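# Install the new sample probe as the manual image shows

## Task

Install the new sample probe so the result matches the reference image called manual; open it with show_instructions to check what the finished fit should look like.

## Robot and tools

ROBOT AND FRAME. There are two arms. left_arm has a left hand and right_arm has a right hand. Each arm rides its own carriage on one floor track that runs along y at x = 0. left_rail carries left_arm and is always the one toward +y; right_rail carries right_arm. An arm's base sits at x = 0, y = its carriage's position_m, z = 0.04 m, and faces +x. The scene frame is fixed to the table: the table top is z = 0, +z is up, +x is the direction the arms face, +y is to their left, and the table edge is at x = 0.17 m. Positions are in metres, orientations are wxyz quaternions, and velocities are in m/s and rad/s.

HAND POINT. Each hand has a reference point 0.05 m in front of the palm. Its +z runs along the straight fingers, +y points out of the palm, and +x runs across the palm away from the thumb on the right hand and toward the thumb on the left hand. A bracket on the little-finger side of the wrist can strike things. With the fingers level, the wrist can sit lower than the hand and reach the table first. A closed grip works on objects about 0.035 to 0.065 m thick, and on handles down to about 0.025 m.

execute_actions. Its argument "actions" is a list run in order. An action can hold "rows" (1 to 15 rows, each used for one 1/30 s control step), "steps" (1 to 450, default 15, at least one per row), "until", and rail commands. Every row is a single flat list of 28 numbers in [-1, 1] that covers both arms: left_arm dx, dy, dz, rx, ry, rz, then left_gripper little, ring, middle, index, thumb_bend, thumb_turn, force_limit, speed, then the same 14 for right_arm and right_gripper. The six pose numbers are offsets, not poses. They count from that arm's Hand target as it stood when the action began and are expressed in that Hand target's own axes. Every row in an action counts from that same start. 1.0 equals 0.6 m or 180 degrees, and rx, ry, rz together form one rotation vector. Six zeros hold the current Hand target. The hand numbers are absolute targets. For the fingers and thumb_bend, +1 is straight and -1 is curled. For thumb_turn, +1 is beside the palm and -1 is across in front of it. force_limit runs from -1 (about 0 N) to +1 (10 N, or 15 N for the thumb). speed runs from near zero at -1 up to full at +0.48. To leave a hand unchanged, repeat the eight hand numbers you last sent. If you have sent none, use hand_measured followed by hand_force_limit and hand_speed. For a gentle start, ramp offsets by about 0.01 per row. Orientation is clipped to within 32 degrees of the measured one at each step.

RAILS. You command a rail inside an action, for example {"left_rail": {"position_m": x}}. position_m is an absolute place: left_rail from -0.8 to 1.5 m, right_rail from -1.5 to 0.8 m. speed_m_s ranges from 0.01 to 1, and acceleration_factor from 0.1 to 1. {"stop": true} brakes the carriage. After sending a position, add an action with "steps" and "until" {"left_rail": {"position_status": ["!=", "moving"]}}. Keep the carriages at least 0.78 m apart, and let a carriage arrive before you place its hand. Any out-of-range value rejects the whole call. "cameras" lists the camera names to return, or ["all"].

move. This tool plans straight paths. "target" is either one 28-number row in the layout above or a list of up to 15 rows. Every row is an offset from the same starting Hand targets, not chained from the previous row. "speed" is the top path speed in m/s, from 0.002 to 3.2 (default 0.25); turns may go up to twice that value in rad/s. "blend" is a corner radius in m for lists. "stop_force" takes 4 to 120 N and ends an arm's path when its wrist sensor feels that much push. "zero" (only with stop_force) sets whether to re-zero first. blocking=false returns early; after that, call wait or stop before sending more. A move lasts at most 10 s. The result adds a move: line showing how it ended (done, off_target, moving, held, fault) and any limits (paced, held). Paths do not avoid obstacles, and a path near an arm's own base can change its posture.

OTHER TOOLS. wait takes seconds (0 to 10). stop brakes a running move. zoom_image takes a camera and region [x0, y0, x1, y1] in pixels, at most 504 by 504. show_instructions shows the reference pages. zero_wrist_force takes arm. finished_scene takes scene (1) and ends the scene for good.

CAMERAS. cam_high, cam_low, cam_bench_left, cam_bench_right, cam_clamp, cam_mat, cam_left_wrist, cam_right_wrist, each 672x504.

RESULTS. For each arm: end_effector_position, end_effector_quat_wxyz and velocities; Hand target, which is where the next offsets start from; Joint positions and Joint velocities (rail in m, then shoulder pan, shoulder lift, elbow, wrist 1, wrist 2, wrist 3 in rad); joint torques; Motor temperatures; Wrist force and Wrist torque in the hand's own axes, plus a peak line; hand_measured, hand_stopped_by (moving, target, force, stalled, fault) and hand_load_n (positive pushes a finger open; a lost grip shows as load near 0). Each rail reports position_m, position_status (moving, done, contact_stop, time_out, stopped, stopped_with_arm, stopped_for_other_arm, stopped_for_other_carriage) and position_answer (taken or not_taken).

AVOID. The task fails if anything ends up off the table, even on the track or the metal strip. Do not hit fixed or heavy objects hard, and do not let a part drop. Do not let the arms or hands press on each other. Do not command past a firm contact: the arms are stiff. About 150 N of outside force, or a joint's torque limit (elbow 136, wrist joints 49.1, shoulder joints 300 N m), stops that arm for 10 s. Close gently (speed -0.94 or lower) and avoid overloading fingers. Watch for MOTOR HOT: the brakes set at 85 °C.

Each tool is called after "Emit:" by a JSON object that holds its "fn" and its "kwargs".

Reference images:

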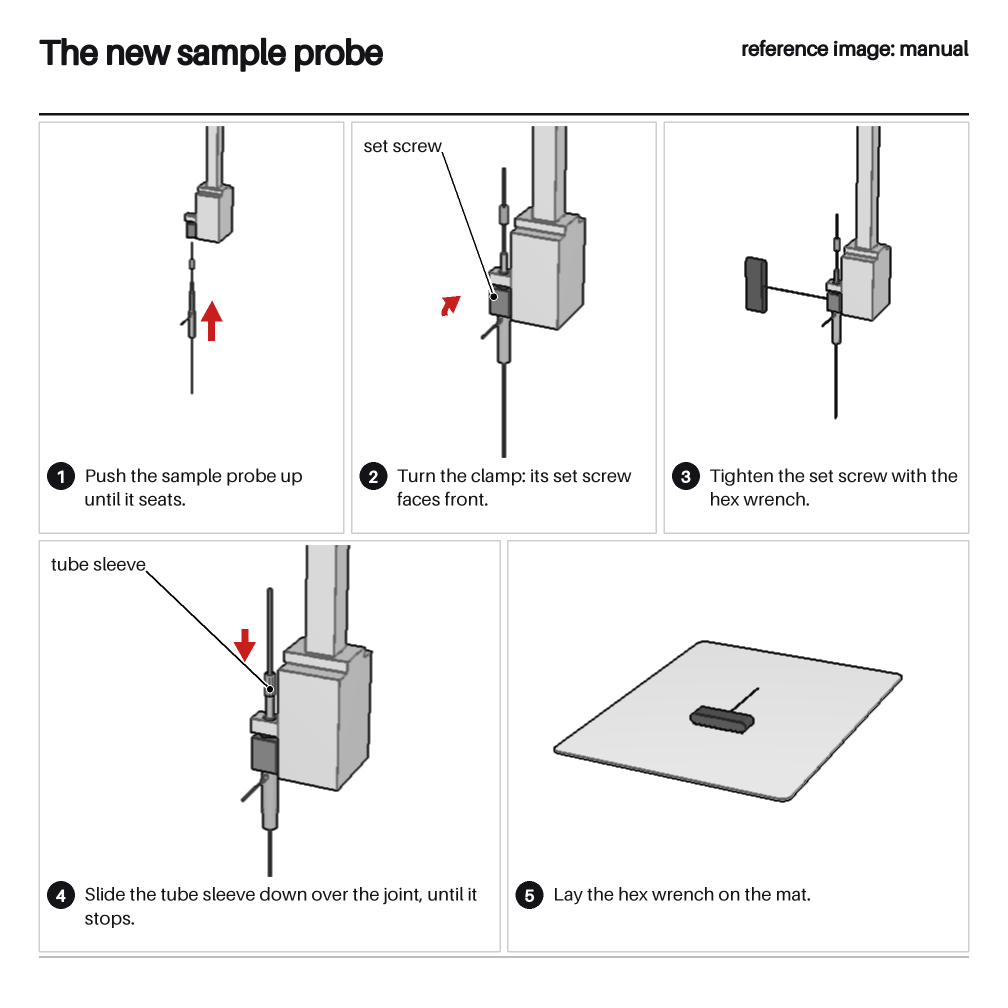

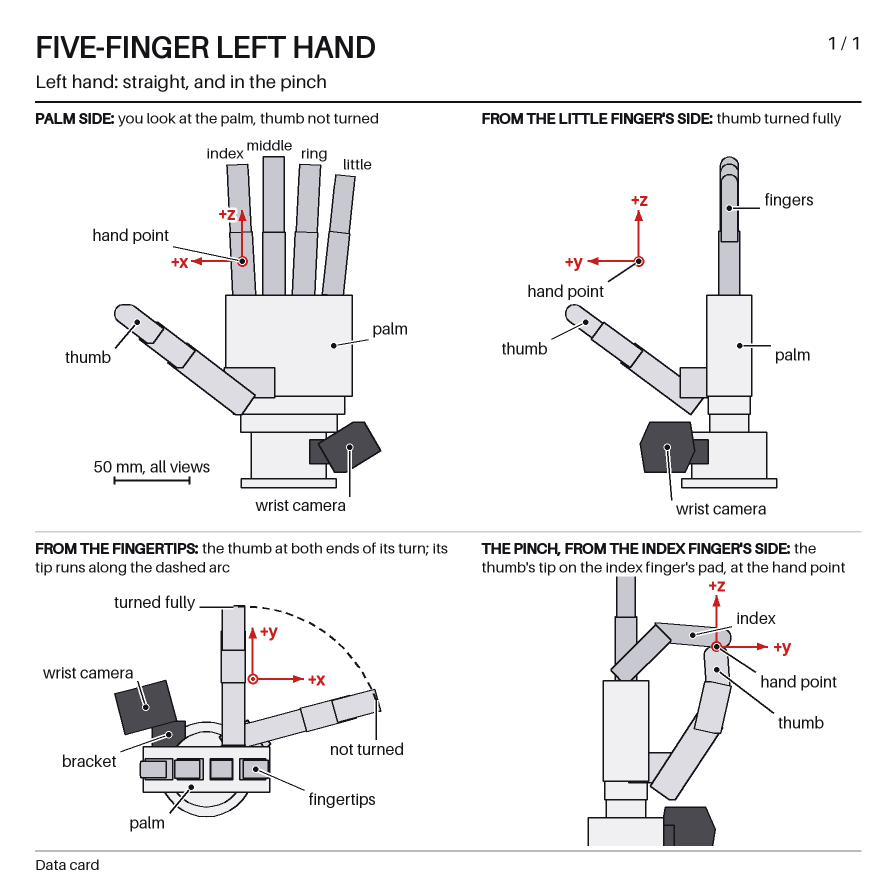

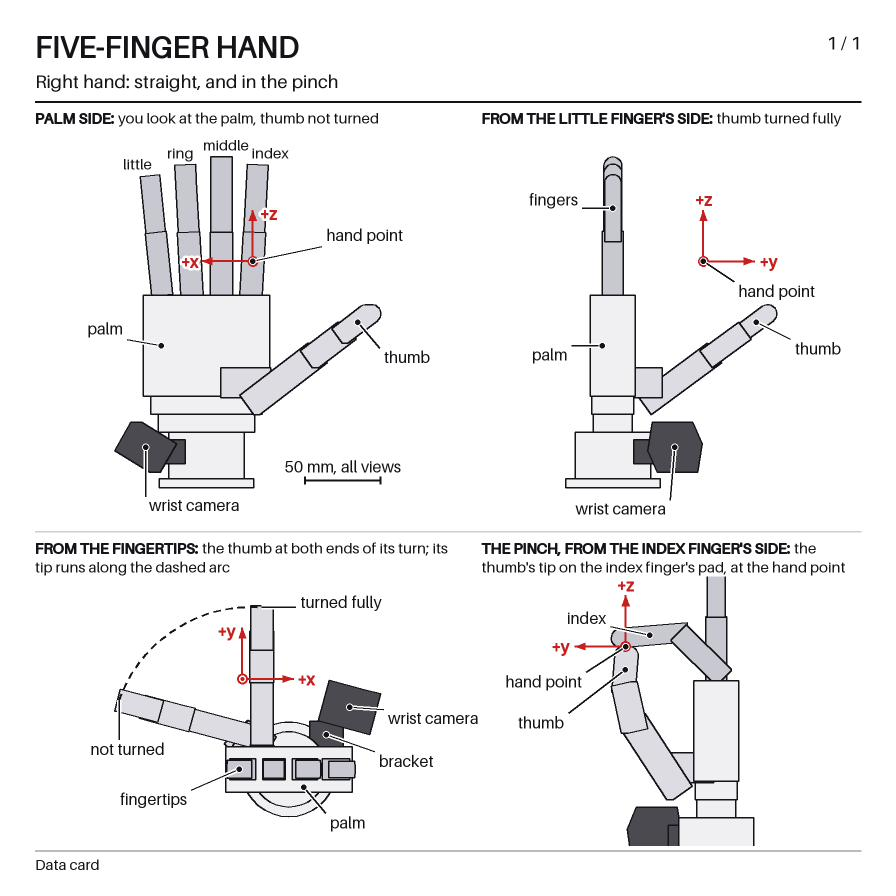

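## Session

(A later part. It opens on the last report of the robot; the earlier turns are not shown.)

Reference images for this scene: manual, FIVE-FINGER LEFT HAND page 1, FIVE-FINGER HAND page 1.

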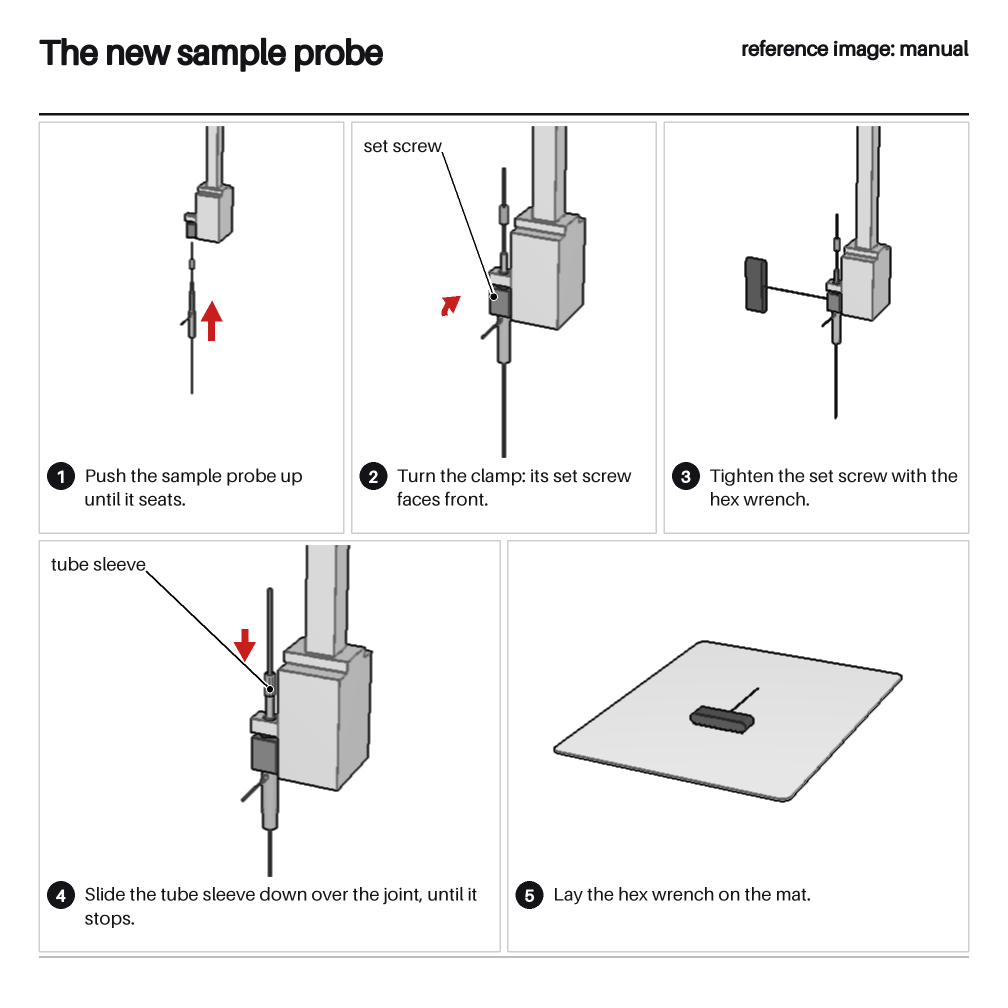

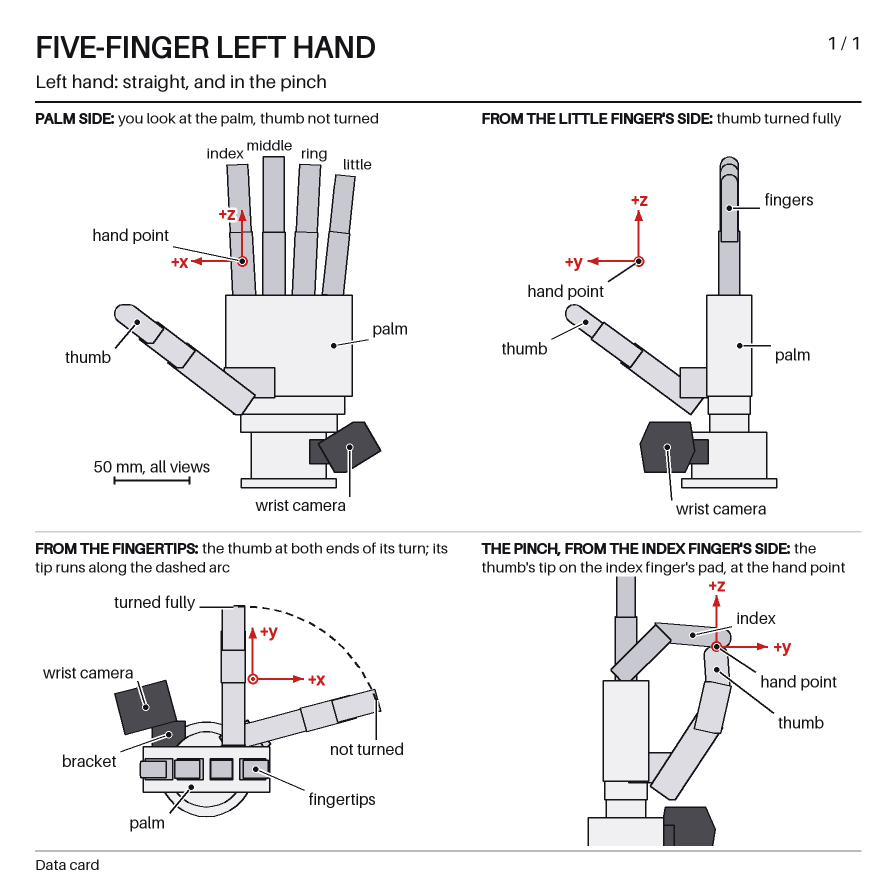

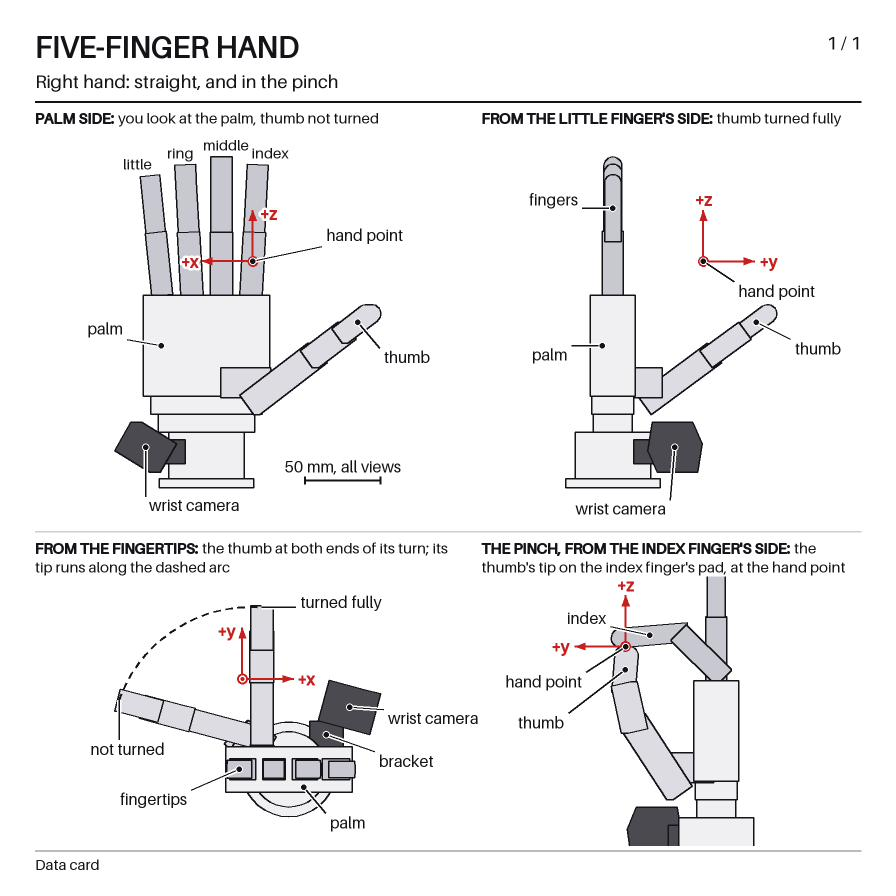

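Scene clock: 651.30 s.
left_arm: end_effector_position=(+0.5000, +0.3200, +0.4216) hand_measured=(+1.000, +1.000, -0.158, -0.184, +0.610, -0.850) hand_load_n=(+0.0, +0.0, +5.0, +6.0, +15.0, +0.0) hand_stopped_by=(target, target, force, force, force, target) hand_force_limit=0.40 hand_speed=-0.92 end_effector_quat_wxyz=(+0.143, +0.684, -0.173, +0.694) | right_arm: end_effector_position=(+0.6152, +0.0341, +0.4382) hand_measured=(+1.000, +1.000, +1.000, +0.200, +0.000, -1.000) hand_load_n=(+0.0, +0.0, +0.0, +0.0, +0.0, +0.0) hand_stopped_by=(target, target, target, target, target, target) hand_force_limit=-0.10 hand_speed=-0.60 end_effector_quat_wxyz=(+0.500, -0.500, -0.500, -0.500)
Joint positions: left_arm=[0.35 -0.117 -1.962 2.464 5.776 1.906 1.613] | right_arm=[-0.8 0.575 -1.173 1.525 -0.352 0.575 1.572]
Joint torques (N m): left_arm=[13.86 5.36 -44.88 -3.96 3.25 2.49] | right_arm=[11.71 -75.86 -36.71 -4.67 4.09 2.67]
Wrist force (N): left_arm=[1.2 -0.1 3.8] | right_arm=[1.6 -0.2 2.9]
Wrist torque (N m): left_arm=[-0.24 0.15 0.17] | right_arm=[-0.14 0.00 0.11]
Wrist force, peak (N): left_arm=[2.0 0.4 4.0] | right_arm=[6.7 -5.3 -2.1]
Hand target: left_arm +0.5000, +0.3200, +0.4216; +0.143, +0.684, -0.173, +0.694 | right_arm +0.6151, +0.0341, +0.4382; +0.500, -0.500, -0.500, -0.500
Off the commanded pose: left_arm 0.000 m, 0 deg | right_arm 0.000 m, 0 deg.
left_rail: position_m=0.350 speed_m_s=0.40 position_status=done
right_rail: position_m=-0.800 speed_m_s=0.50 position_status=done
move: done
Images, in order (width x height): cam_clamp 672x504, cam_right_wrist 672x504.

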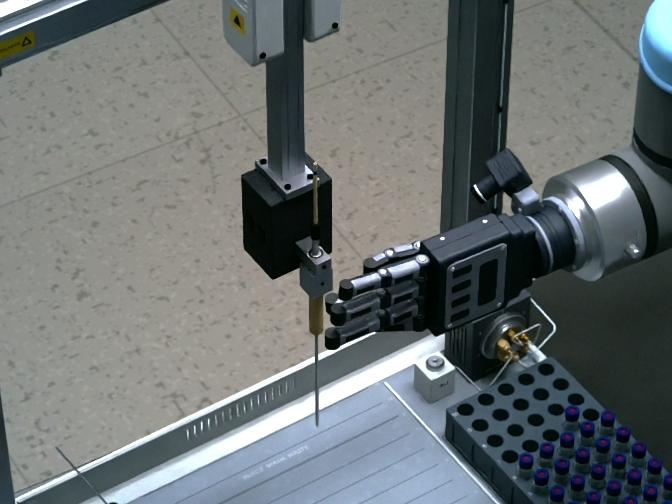

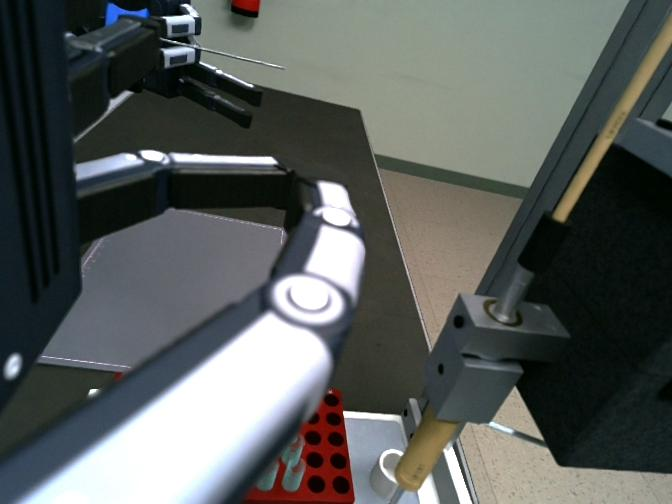

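Emit:
{"fn": "zoom_image", "kwargs": {"camera": "cam_clamp", "region": [296, 215, 336, 265]}}

Emit:
{"fn": "show_instructions", "kwargs": {}}

Scaled by 10.080 from the camera's 672x504 image, which has a finer 960x720 frame.

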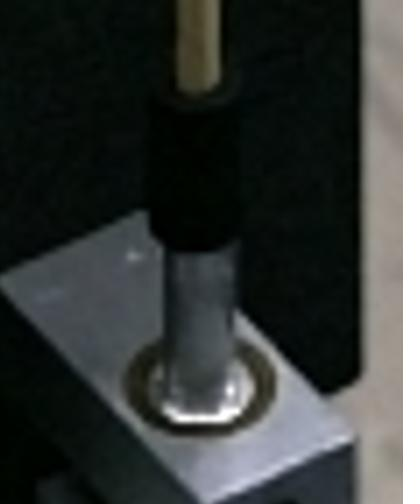

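Reference images for this scene: manual, FIVE-FINGER LEFT HAND page 1, FIVE-FINGER HAND page 1.

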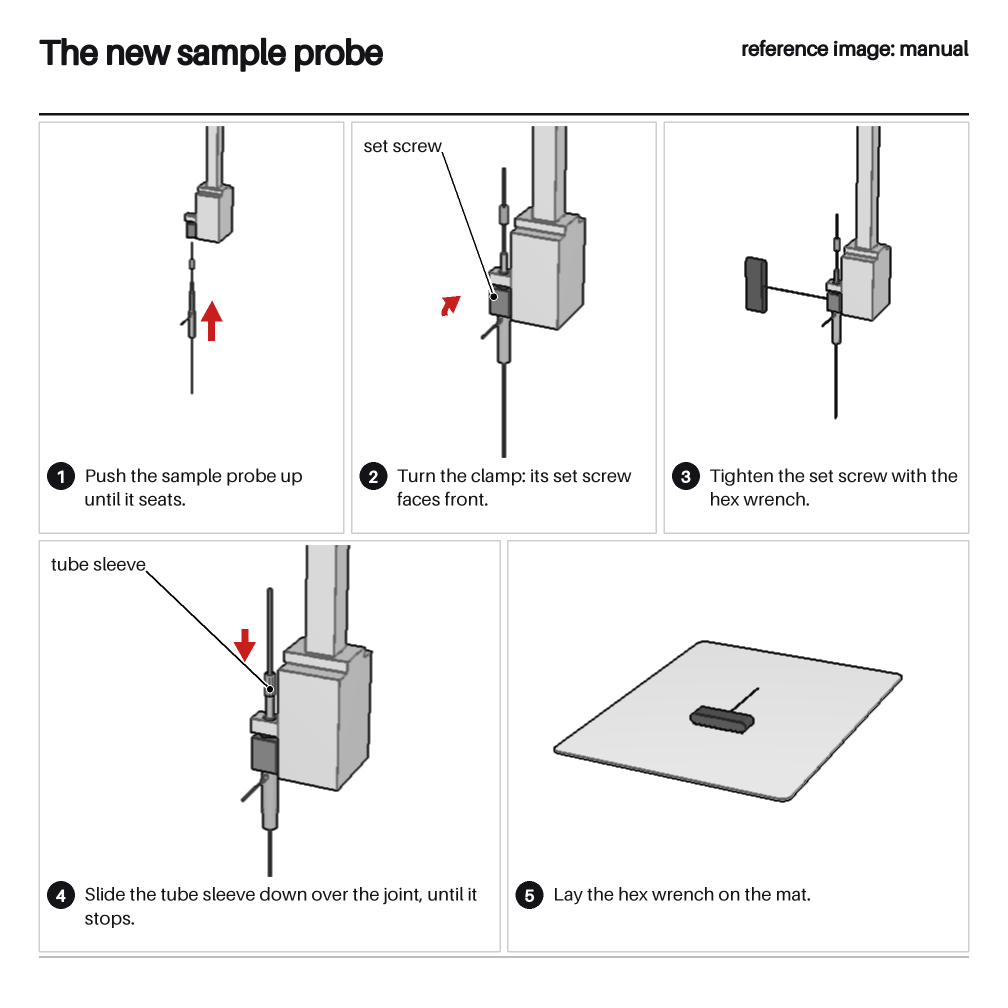

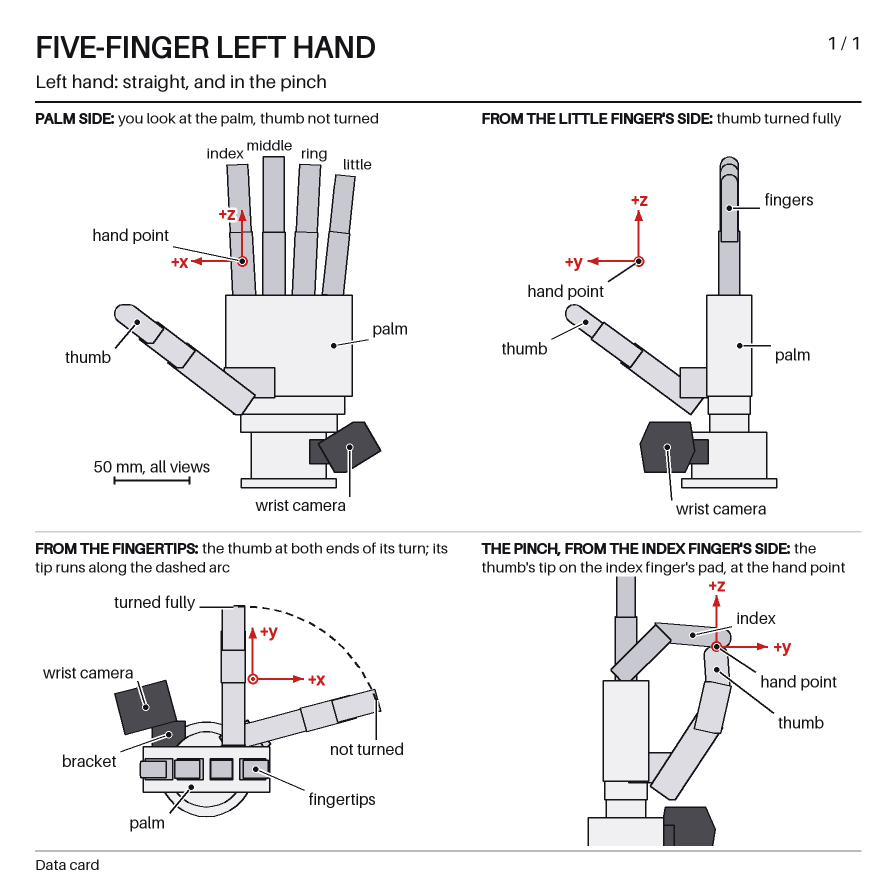

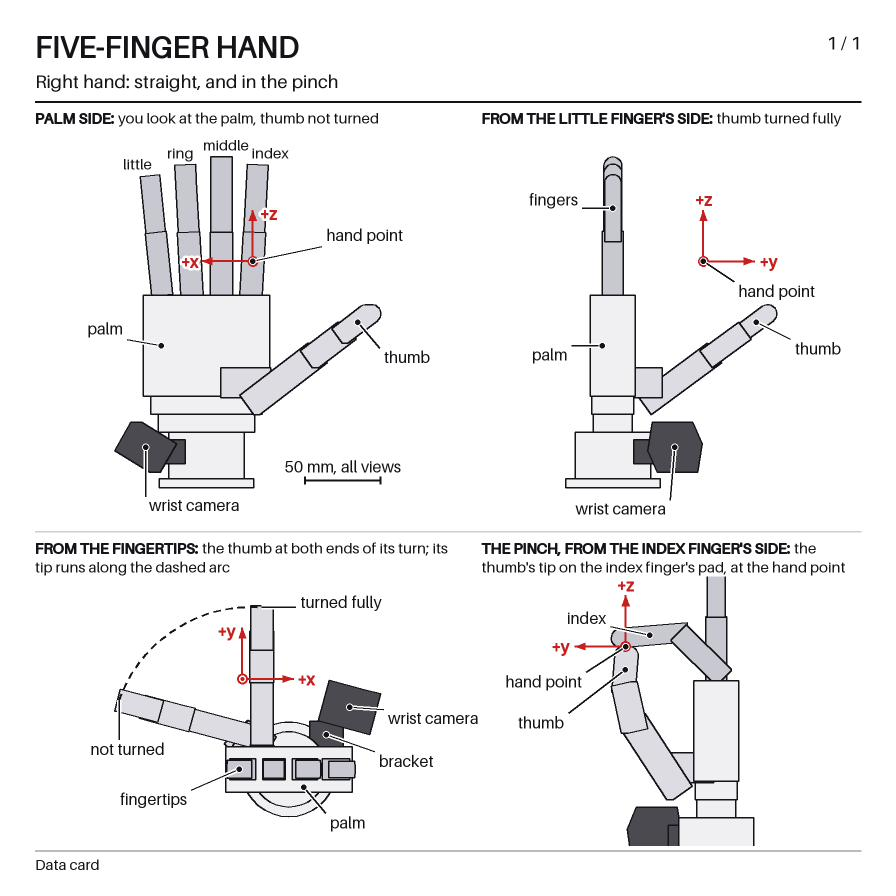

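Emit:
{"fn": "execute_actions", "kwargs": {"actions": [{"left_rail":{"position_m":0.65},"steps":150,"until":{"left_rail":{"position_status":["!=","moving"]}}}]}}

Emit:
{"fn": "move", "kwargs": {"target": [[-0.0832,0.0037,-0.0004,0.0118,0.2295,-0.3804,1,1,-0.6,-0.6,0.25,-0.85,0.4,-0.92,-0.02,-0.108,-0.2,0,0,0,1,1,1,0.2,0,-1,-0.1,-0.6],[-0.231,0.0549,-0.0165,0.0236,0.4589,-0.7607,1,1,-0.6,-0.6,0.25,-0.85,0.4,-0.92,-0.0633,-0.108,-0.473,0,0,0,1,1,1,0.2,0,-1,-0.1,-0.6],[-0.429,0.1005,-0.0551,-0.0897,-0.2159,0.6058,1,1,-0.6,-0.6,0.25,-0.85,0.4,-0.92,-0.0633,-0.108,-0.473,0,0,0,1,1,1,0.2,0,-1,-0.1,-0.6]], "speed": 0.33, "blend": [0.03,0.03,0], "cameras": ["cam_mat","cam_bench_left","cam_left_wrist","cam_high"]}}

Scene clock: 660.30 s.
left_arm: end_effector_position=(+0.5000, +0.6200, +0.4216) hand_measured=(+1.000, +1.000, -0.158, -0.184, +0.610, -0.850) hand_load_n=(+0.0, +0.0, +5.0, +6.5, +14.5, +0.5) hand_stopped_by=(target, target, force, force, force, target) hand_force_limit=0.40 hand_speed=-0.92 end_effector_quat_wxyz=(+0.143, +0.684, -0.173, +0.694) | right_arm: end_effector_position=(+0.6151, +0.0341, +0.4382) hand_measured=(+1.000, +1.000, +1.000, +0.200, +0.000, -1.000) hand_load_n=(+0.0, +0.0, +0.0, +0.0, +0.0, +0.0) hand_stopped_by=(target, target, target, target, target, target) hand_force_limit=-0.10 hand_speed=-0.60 end_effector_quat_wxyz=(+0.500, -0.500, -0.500, -0.500)
Joint positions: left_arm=[0.65 -0.117 -1.962 2.464 5.776 1.906 1.613] | right_arm=[-0.8 0.575 -1.173 1.525 -0.352 0.575 1.572]
Joint torques (N m): left_arm=[11.49 7.85 -41.08 -3.88 2.16 2.81] | right_arm=[12.06 -78.52 -36.07 -4.96 3.6 3.23]
Wrist force (N): left_arm=[1.7 0.2 3.3] | right_arm=[1.8 0.1 3.2]
Wrist torque (N m): left_arm=[-0.15 0.08 0.19] | right_arm=[-0.13 -0.04 0.11]
Wrist force, peak (N): left_arm=[1.5 0.6 4.3] | right_arm=[1.8 0.0 3.6]
Hand target: left_arm +0.5000, +0.6200, +0.4216; +0.143, +0.684, -0.173, +0.694 | right_arm +0.6151, +0.0341, +0.4382; +0.500, -0.500, -0.500, -0.500
Off the commanded pose: left_arm 0.000 m, 0 deg | right_arm 0.000 m, 0 deg.
left_rail: position_m=0.650 speed_m_s=0.40 position_status=done
right_rail: position_m=-0.800 speed_m_s=0.50 position_status=done

Scene clock: 667.50 s.
left_arm: end_effector_position=(+0.4501, +0.5899, +0.1616) hand_measured=(+1.000, +1.000, -0.158, -0.184, +0.610, -0.850) hand_load_n=(+0.0, +0.0, +5.5, +6.0, +14.5, +0.5) hand_stopped_by=(target, target, force, force, force, target) hand_force_limit=0.40 hand_speed=-0.92 end_effector_quat_wxyz=(+0.445, -0.400, +0.756, -0.263) | right_arm: end_effector_position=(+0.5502, -0.2497, +0.4002) hand_measured=(+1.000, +1.000, +1.000, +0.200, +0.000, -1.000) hand_load_n=(+0.0, +0.0, +0.0, +0.0, +0.0, +0.0) hand_stopped_by=(target, target, target, target, target, target) hand_force_limit=-0.10 hand_speed=-0.60 end_effector_quat_wxyz=(+0.500, -0.500, -0.500, -0.500)
Joint positions: left_arm=[0.65 -0.99 -1.854 2.568 0.016 0.772 3.123] | right_arm=[-0.8 0.211 -1.504 2.019 -0.516 0.212 1.573]
Joint torques (N m): left_arm=[13.9 -16.71 -20.93 -0.87 2.17 3.99] | right_arm=[-9.48 -48.75 -32.5 -4.28 -3.66 3.37]
Wrist force (N): left_arm=[-1.6 -0.4 3.7] | right_arm=[1.7 0.4 3.2]
Wrist torque (N m): left_arm=[-0.16 0.34 -0.18] | right_arm=[-0.12 -0.02 -0.12]
Wrist force, peak (N): left_arm=[-2.6 -0.5 4.5] | right_arm=[2.2 0.5 3.9]
Hand target: left_arm +0.4501, +0.5899, +0.1616; +0.445, -0.400, +0.756, -0.263 | right_arm +0.5502, -0.2497, +0.4002; +0.500, -0.500, -0.500, -0.500
Off the commanded pose: left_arm 0.000 m, 0 deg | right_arm 0.000 m, 0 deg.
left_rail: position_m=0.650 speed_m_s=0.40 position_status=done
right_rail: position_m=-0.800 speed_m_s=0.50 position_status=done
move: done
Images, in order (width x height): cam_high 672x504, cam_bench_left 672x504, cam_mat 672x504, cam_left_wrist 672x504.

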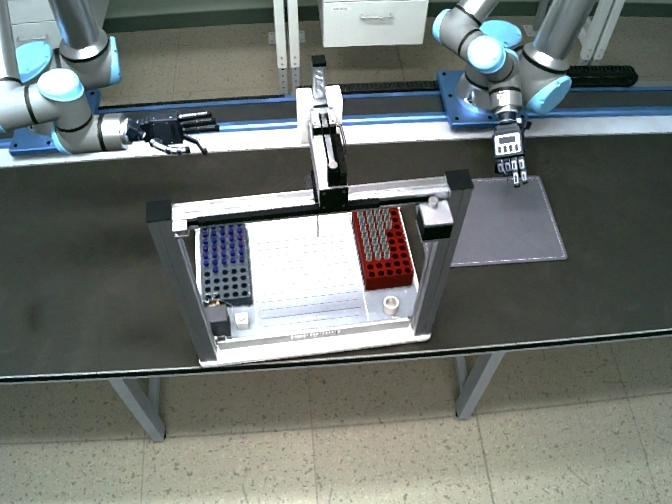

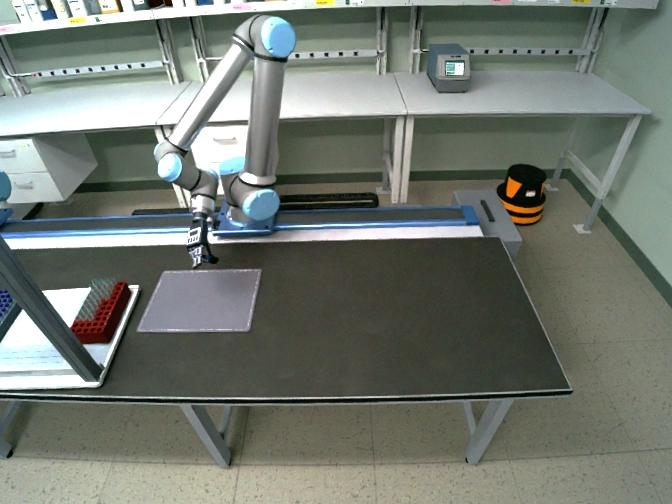

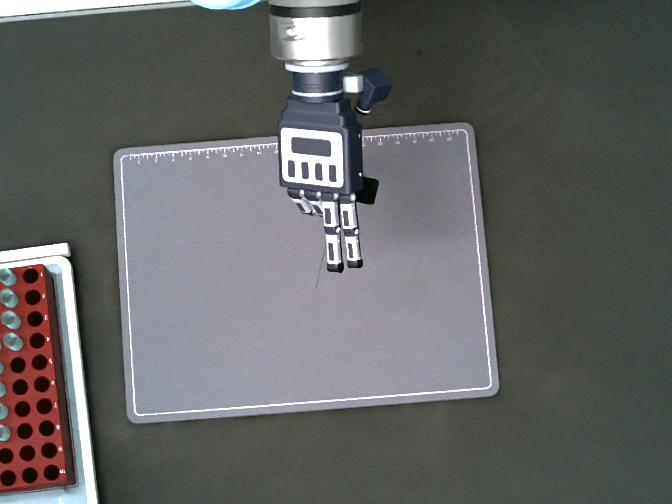

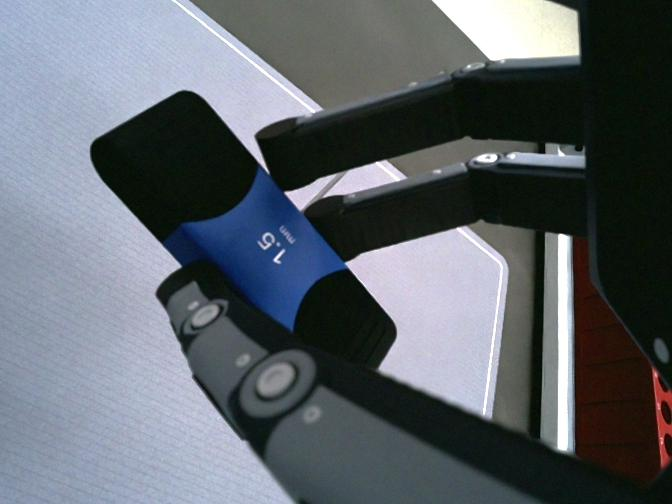

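Emit:
{"fn": "zoom_image", "kwargs": {"camera": "cam_bench_left", "region": [170, 215, 240, 285]}}

Emit:
{"fn": "zoom_image", "kwargs": {"camera": "cam_mat", "region": [250, 90, 410, 310]}}

Emit:
{"fn": "zoom_image", "kwargs": {"camera": "cam_high", "region": [470, 110, 570, 210]}}

Scaled by 7.200 from the camera's 672x504 image, which has a finer 960x720 frame.

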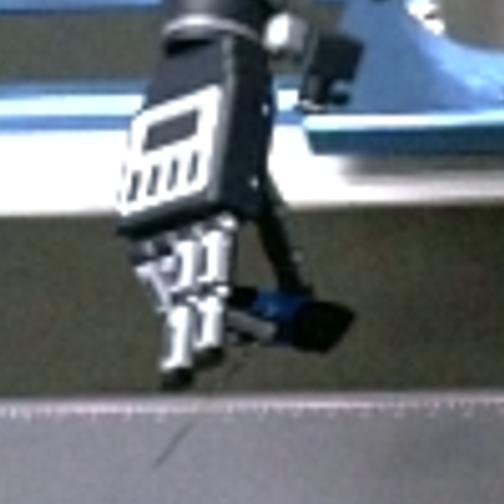

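Scaled by 2.291 from the camera's 672x504 image, which has a finer 960x720 frame.

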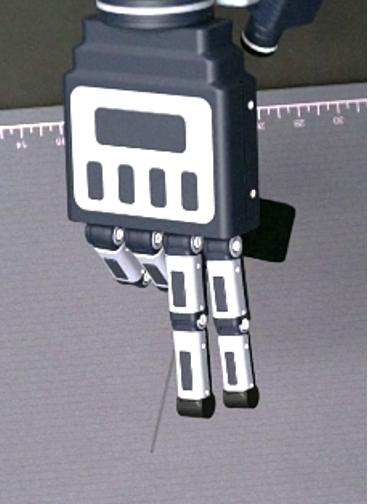

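Scaled by 5.040 from the camera's 672x504 image, which has a finer 960x720 frame.

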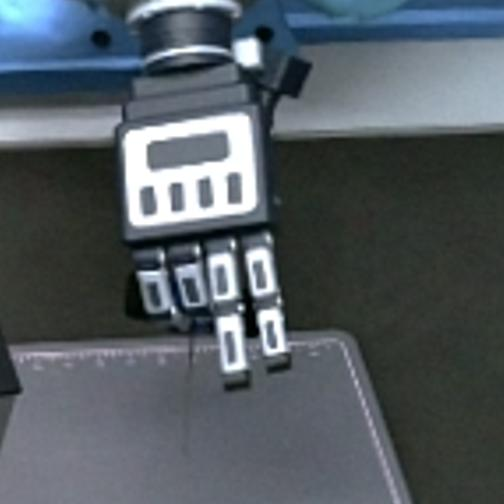

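Emit:
{"fn": "move", "kwargs": {"target": [0.05657,0.10123,0.17372,0.00074,0.01434,-0.02377,1,1,-0.6,-0.6,0.25,-0.85,0.4,-0.92,0,0,0,0,0,0,1,1,1,0.2,0,-1,-0.1,-0.6], "speed": 0.15, "cameras": ["cam_mat","cam_bench_left","cam_left_wrist"]}}

Emit:
{"fn": "zoom_image", "kwargs": {"camera": "cam_bench_left", "region": [170, 240, 240, 310]}}

Emit:
{"fn": "zoom_image", "kwargs": {"camera": "cam_mat", "region": [250, 140, 410, 360]}}

Scene clock: 670.17 s.
left_arm: end_effector_position=(+0.5102, +0.5900, +0.0516) hand_measured=(+1.000, +1.000, -0.158, -0.184, +0.610, -0.850) hand_load_n=(+0.5, +0.0, +5.0, +6.5, +15.0, +0.5) hand_stopped_by=(target, target, force, force, force, target) hand_force_limit=0.40 hand_speed=-0.92 end_effector_quat_wxyz=(+0.419, -0.422, +0.751, -0.289) | right_arm: end_effector_position=(+0.5502, -0.2497, +0.4002) hand_measured=(+1.000, +1.000, +1.000, +0.200, +0.000, -1.000) hand_load_n=(+0.0, +0.0, +0.0, +0.0, +0.0, +0.5) hand_stopped_by=(target, target, target, target, target, target) hand_force_limit=-0.10 hand_speed=-0.60 end_effector_quat_wxyz=(+0.500, -0.500, -0.500, -0.500)
Joint positions: left_arm=[0.65 -0.72 -1.509 2.55 -0.445 1.031 3.26] | right_arm=[-0.8 0.211 -1.504 2.019 -0.516 0.212 1.573]
Joint torques (N m): left_arm=[13.89 -10.43 -27.35 -1.97 2.71 3.97] | right_arm=[-9.33 -48.59 -32.3 -4.3 -3.71 3.43]
Wrist force (N): left_arm=[-1.2 -1.4 3.7] | right_arm=[1.5 0.5 3.1]
Wrist torque (N m): left_arm=[-0.32 0.31 -0.06] | right_arm=[-0.09 0.02 -0.13]
Wrist force, peak (N): left_arm=[-1.0 -0.2 4.5] | right_arm=[1.8 0.4 3.5]
Hand target: left_arm +0.5102, +0.5900, +0.0516; +0.419, -0.422, +0.751, -0.289 | right_arm +0.5502, -0.2497, +0.4002; +0.500, -0.500, -0.500, -0.500
Off the commanded pose: left_arm 0.000 m, 0 deg | right_arm 0.000 m, 0 deg.
left_rail: position_m=0.650 speed_m_s=0.40 position_status=done
right_rail: position_m=-0.800 speed_m_s=0.50 position_status=done
move: done
Images, in order (width x height): cam_bench_left 672x504, cam_mat 672x504, cam_left_wrist 672x504.

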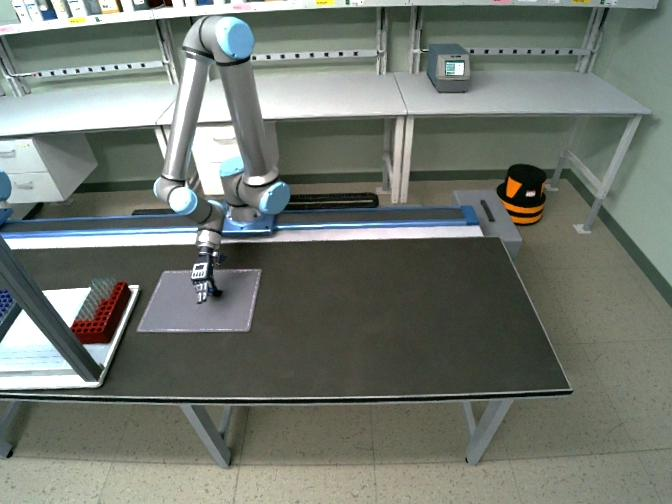

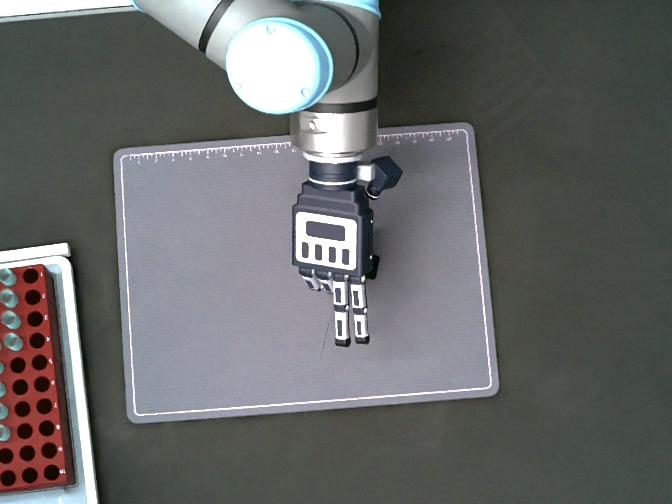

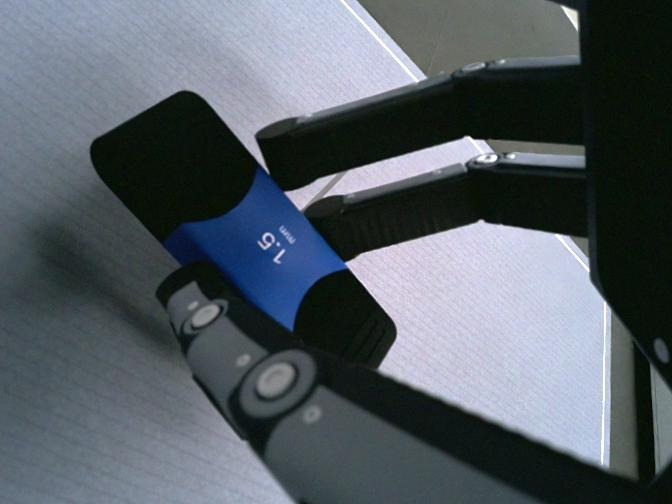

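Scaled by 7.200 from the camera's 672x504 image, which has a finer 960x720 frame.

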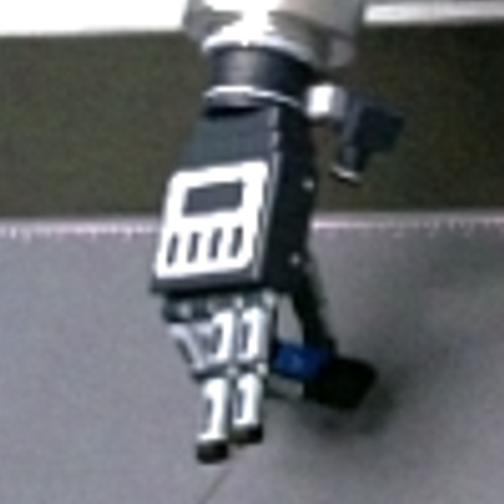

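Scaled by 2.291 from the camera's 672x504 image, which has a finer 960x720 frame.

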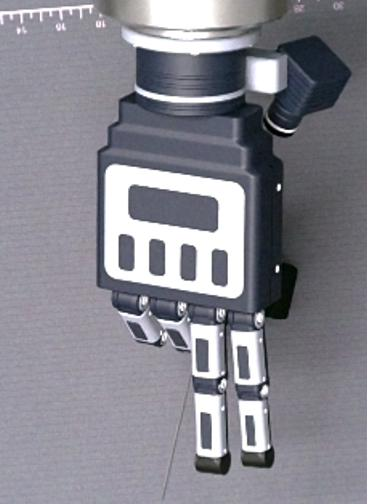

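Emit:
{"fn": "zoom_image", "kwargs": {"camera": "cam_bench_left", "region": [190, 275, 230, 310]}}

Emit:
{"fn": "zoom_image", "kwargs": {"camera": "cam_mat", "region": [300, 230, 400, 370]}}

Scaled by 12.600 from the camera's 672x504 image, which has a finer 960x720 frame.

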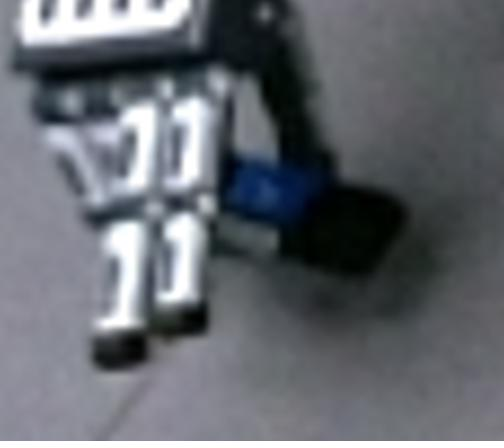

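Scaled by 3.600 from the camera's 672x504 image, which has a finer 960x720 frame.

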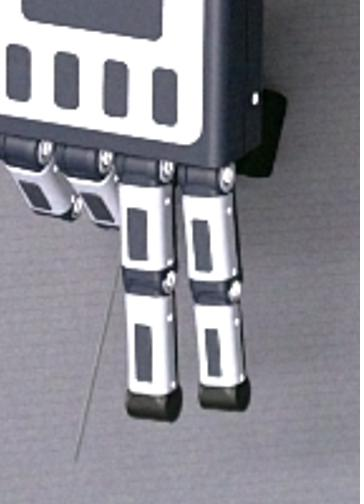

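Emit:
{"fn": "move", "kwargs": {"target": [0.02245,0.04589,0.02813,0,0,0,1,1,-0.6,-0.6,0.25,-0.85,0.4,-0.92,0,0,0,0,0,0,1,1,1,0.2,0,-1,-0.1,-0.6], "speed": 0.012, "stop_force": 4, "cameras": ["cam_mat","cam_left_wrist","cam_bench_left"]}}

Emit:
{"fn": "zoom_image", "kwargs": {"camera": "cam_bench_left", "region": [190, 275, 230, 310]}}

Scene clock: 674.77 s.
left_arm: end_effector_position=(+0.5102, +0.5900, +0.0229) hand_measured=(+1.000, +1.000, -0.158, -0.184, +0.610, -0.850) hand_load_n=(+0.0, +0.0, +5.5, +7.0, +14.5, -0.5) hand_stopped_by=(target, target, force, force, force, target) hand_force_limit=0.40 hand_speed=-0.92 end_effector_quat_wxyz=(+0.419, -0.422, +0.751, -0.289) | right_arm: end_effector_position=(+0.5502, -0.2497, +0.4002) hand_measured=(+1.000, +1.000, +1.000, +0.200, +0.000, -1.000) hand_load_n=(+0.0, +0.0, -0.5, +0.0, +0.0, +0.5) hand_stopped_by=(target, target, target, target, target, target) hand_force_limit=-0.10 hand_speed=-0.60 end_effector_quat_wxyz=(+0.500, -0.500, -0.500, -0.500)
Joint positions: left_arm=[0.65 -0.72 -1.433 2.566 -0.536 1.031 3.26] | right_arm=[-0.8 0.211 -1.504 2.019 -0.516 0.212 1.573]
Joint torques (N m): left_arm=[-5.02 -38.81 -24.1 2.44 -2.03 -1.75] | right_arm=[-8.97 -46.85 -32.19 -4.28 -3.48 3.09]
Wrist force (N): left_arm=[-2.1 -1.6 2.8] | right_arm=[1.5 0.2 3.1]
Wrist torque (N m): left_arm=[-0.23 0.32 -0.03] | right_arm=[-0.13 0.02 -0.14]
Wrist force, peak (N): left_arm=[-2.2 -8.9 -1.0] | right_arm=[2.0 0.4 3.4]
Hand target: left_arm +0.5102, +0.5899, +0.0229; +0.419, -0.422, +0.751, -0.289 (not the last commanded pose) | right_arm +0.5502, -0.2497, +0.4002; +0.500, -0.500, -0.500, -0.500
Off the commanded pose: left_arm 0.006 m, 0 deg | right_arm 0.000 m, 0 deg.
left_rail: position_m=0.650 speed_m_s=0.40 position_status=done
right_rail: position_m=-0.800 speed_m_s=0.50 position_status=done
move: contact (left_arm)
Images, in order (width x height): cam_bench_left 672x504, cam_mat 672x504, cam_left_wrist 672x504.

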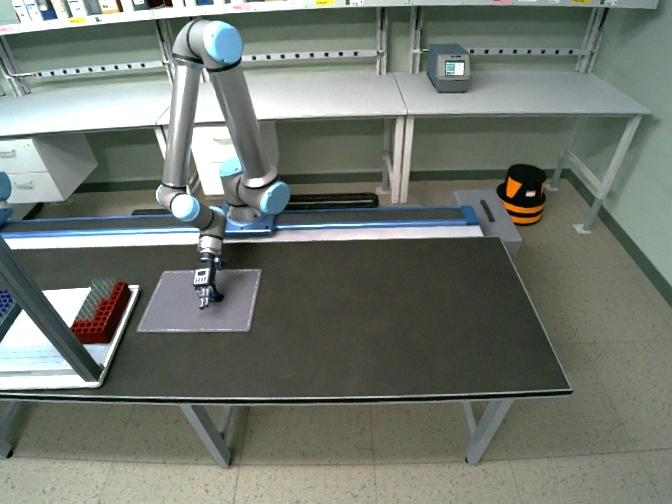

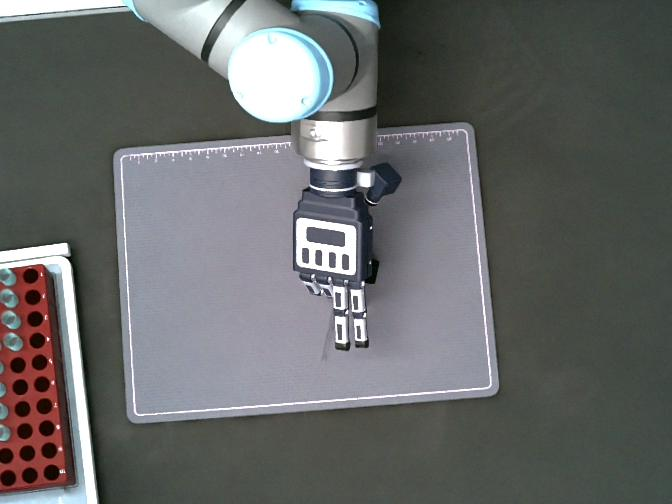

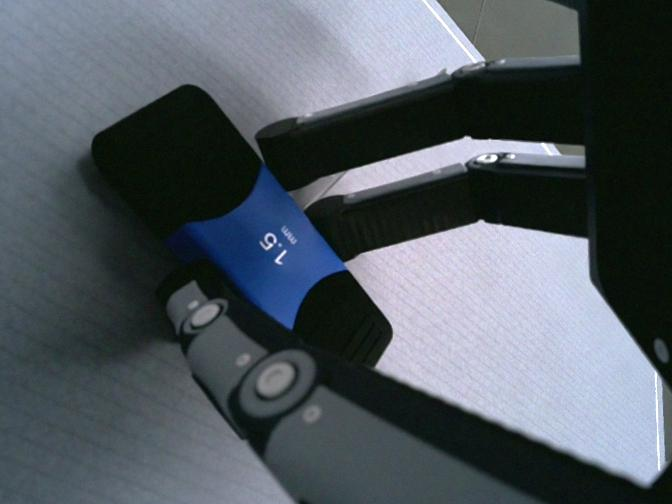

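Scaled by 12.600 from the camera's 672x504 image, which has a finer 960x720 frame.

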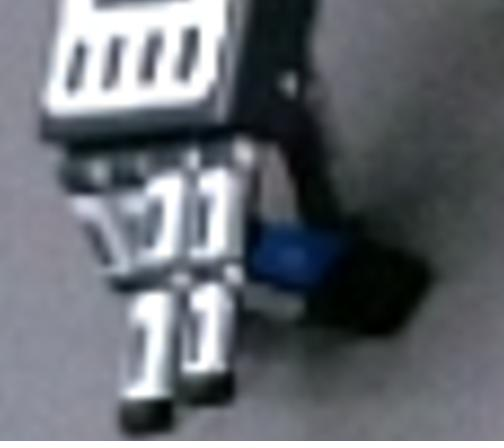

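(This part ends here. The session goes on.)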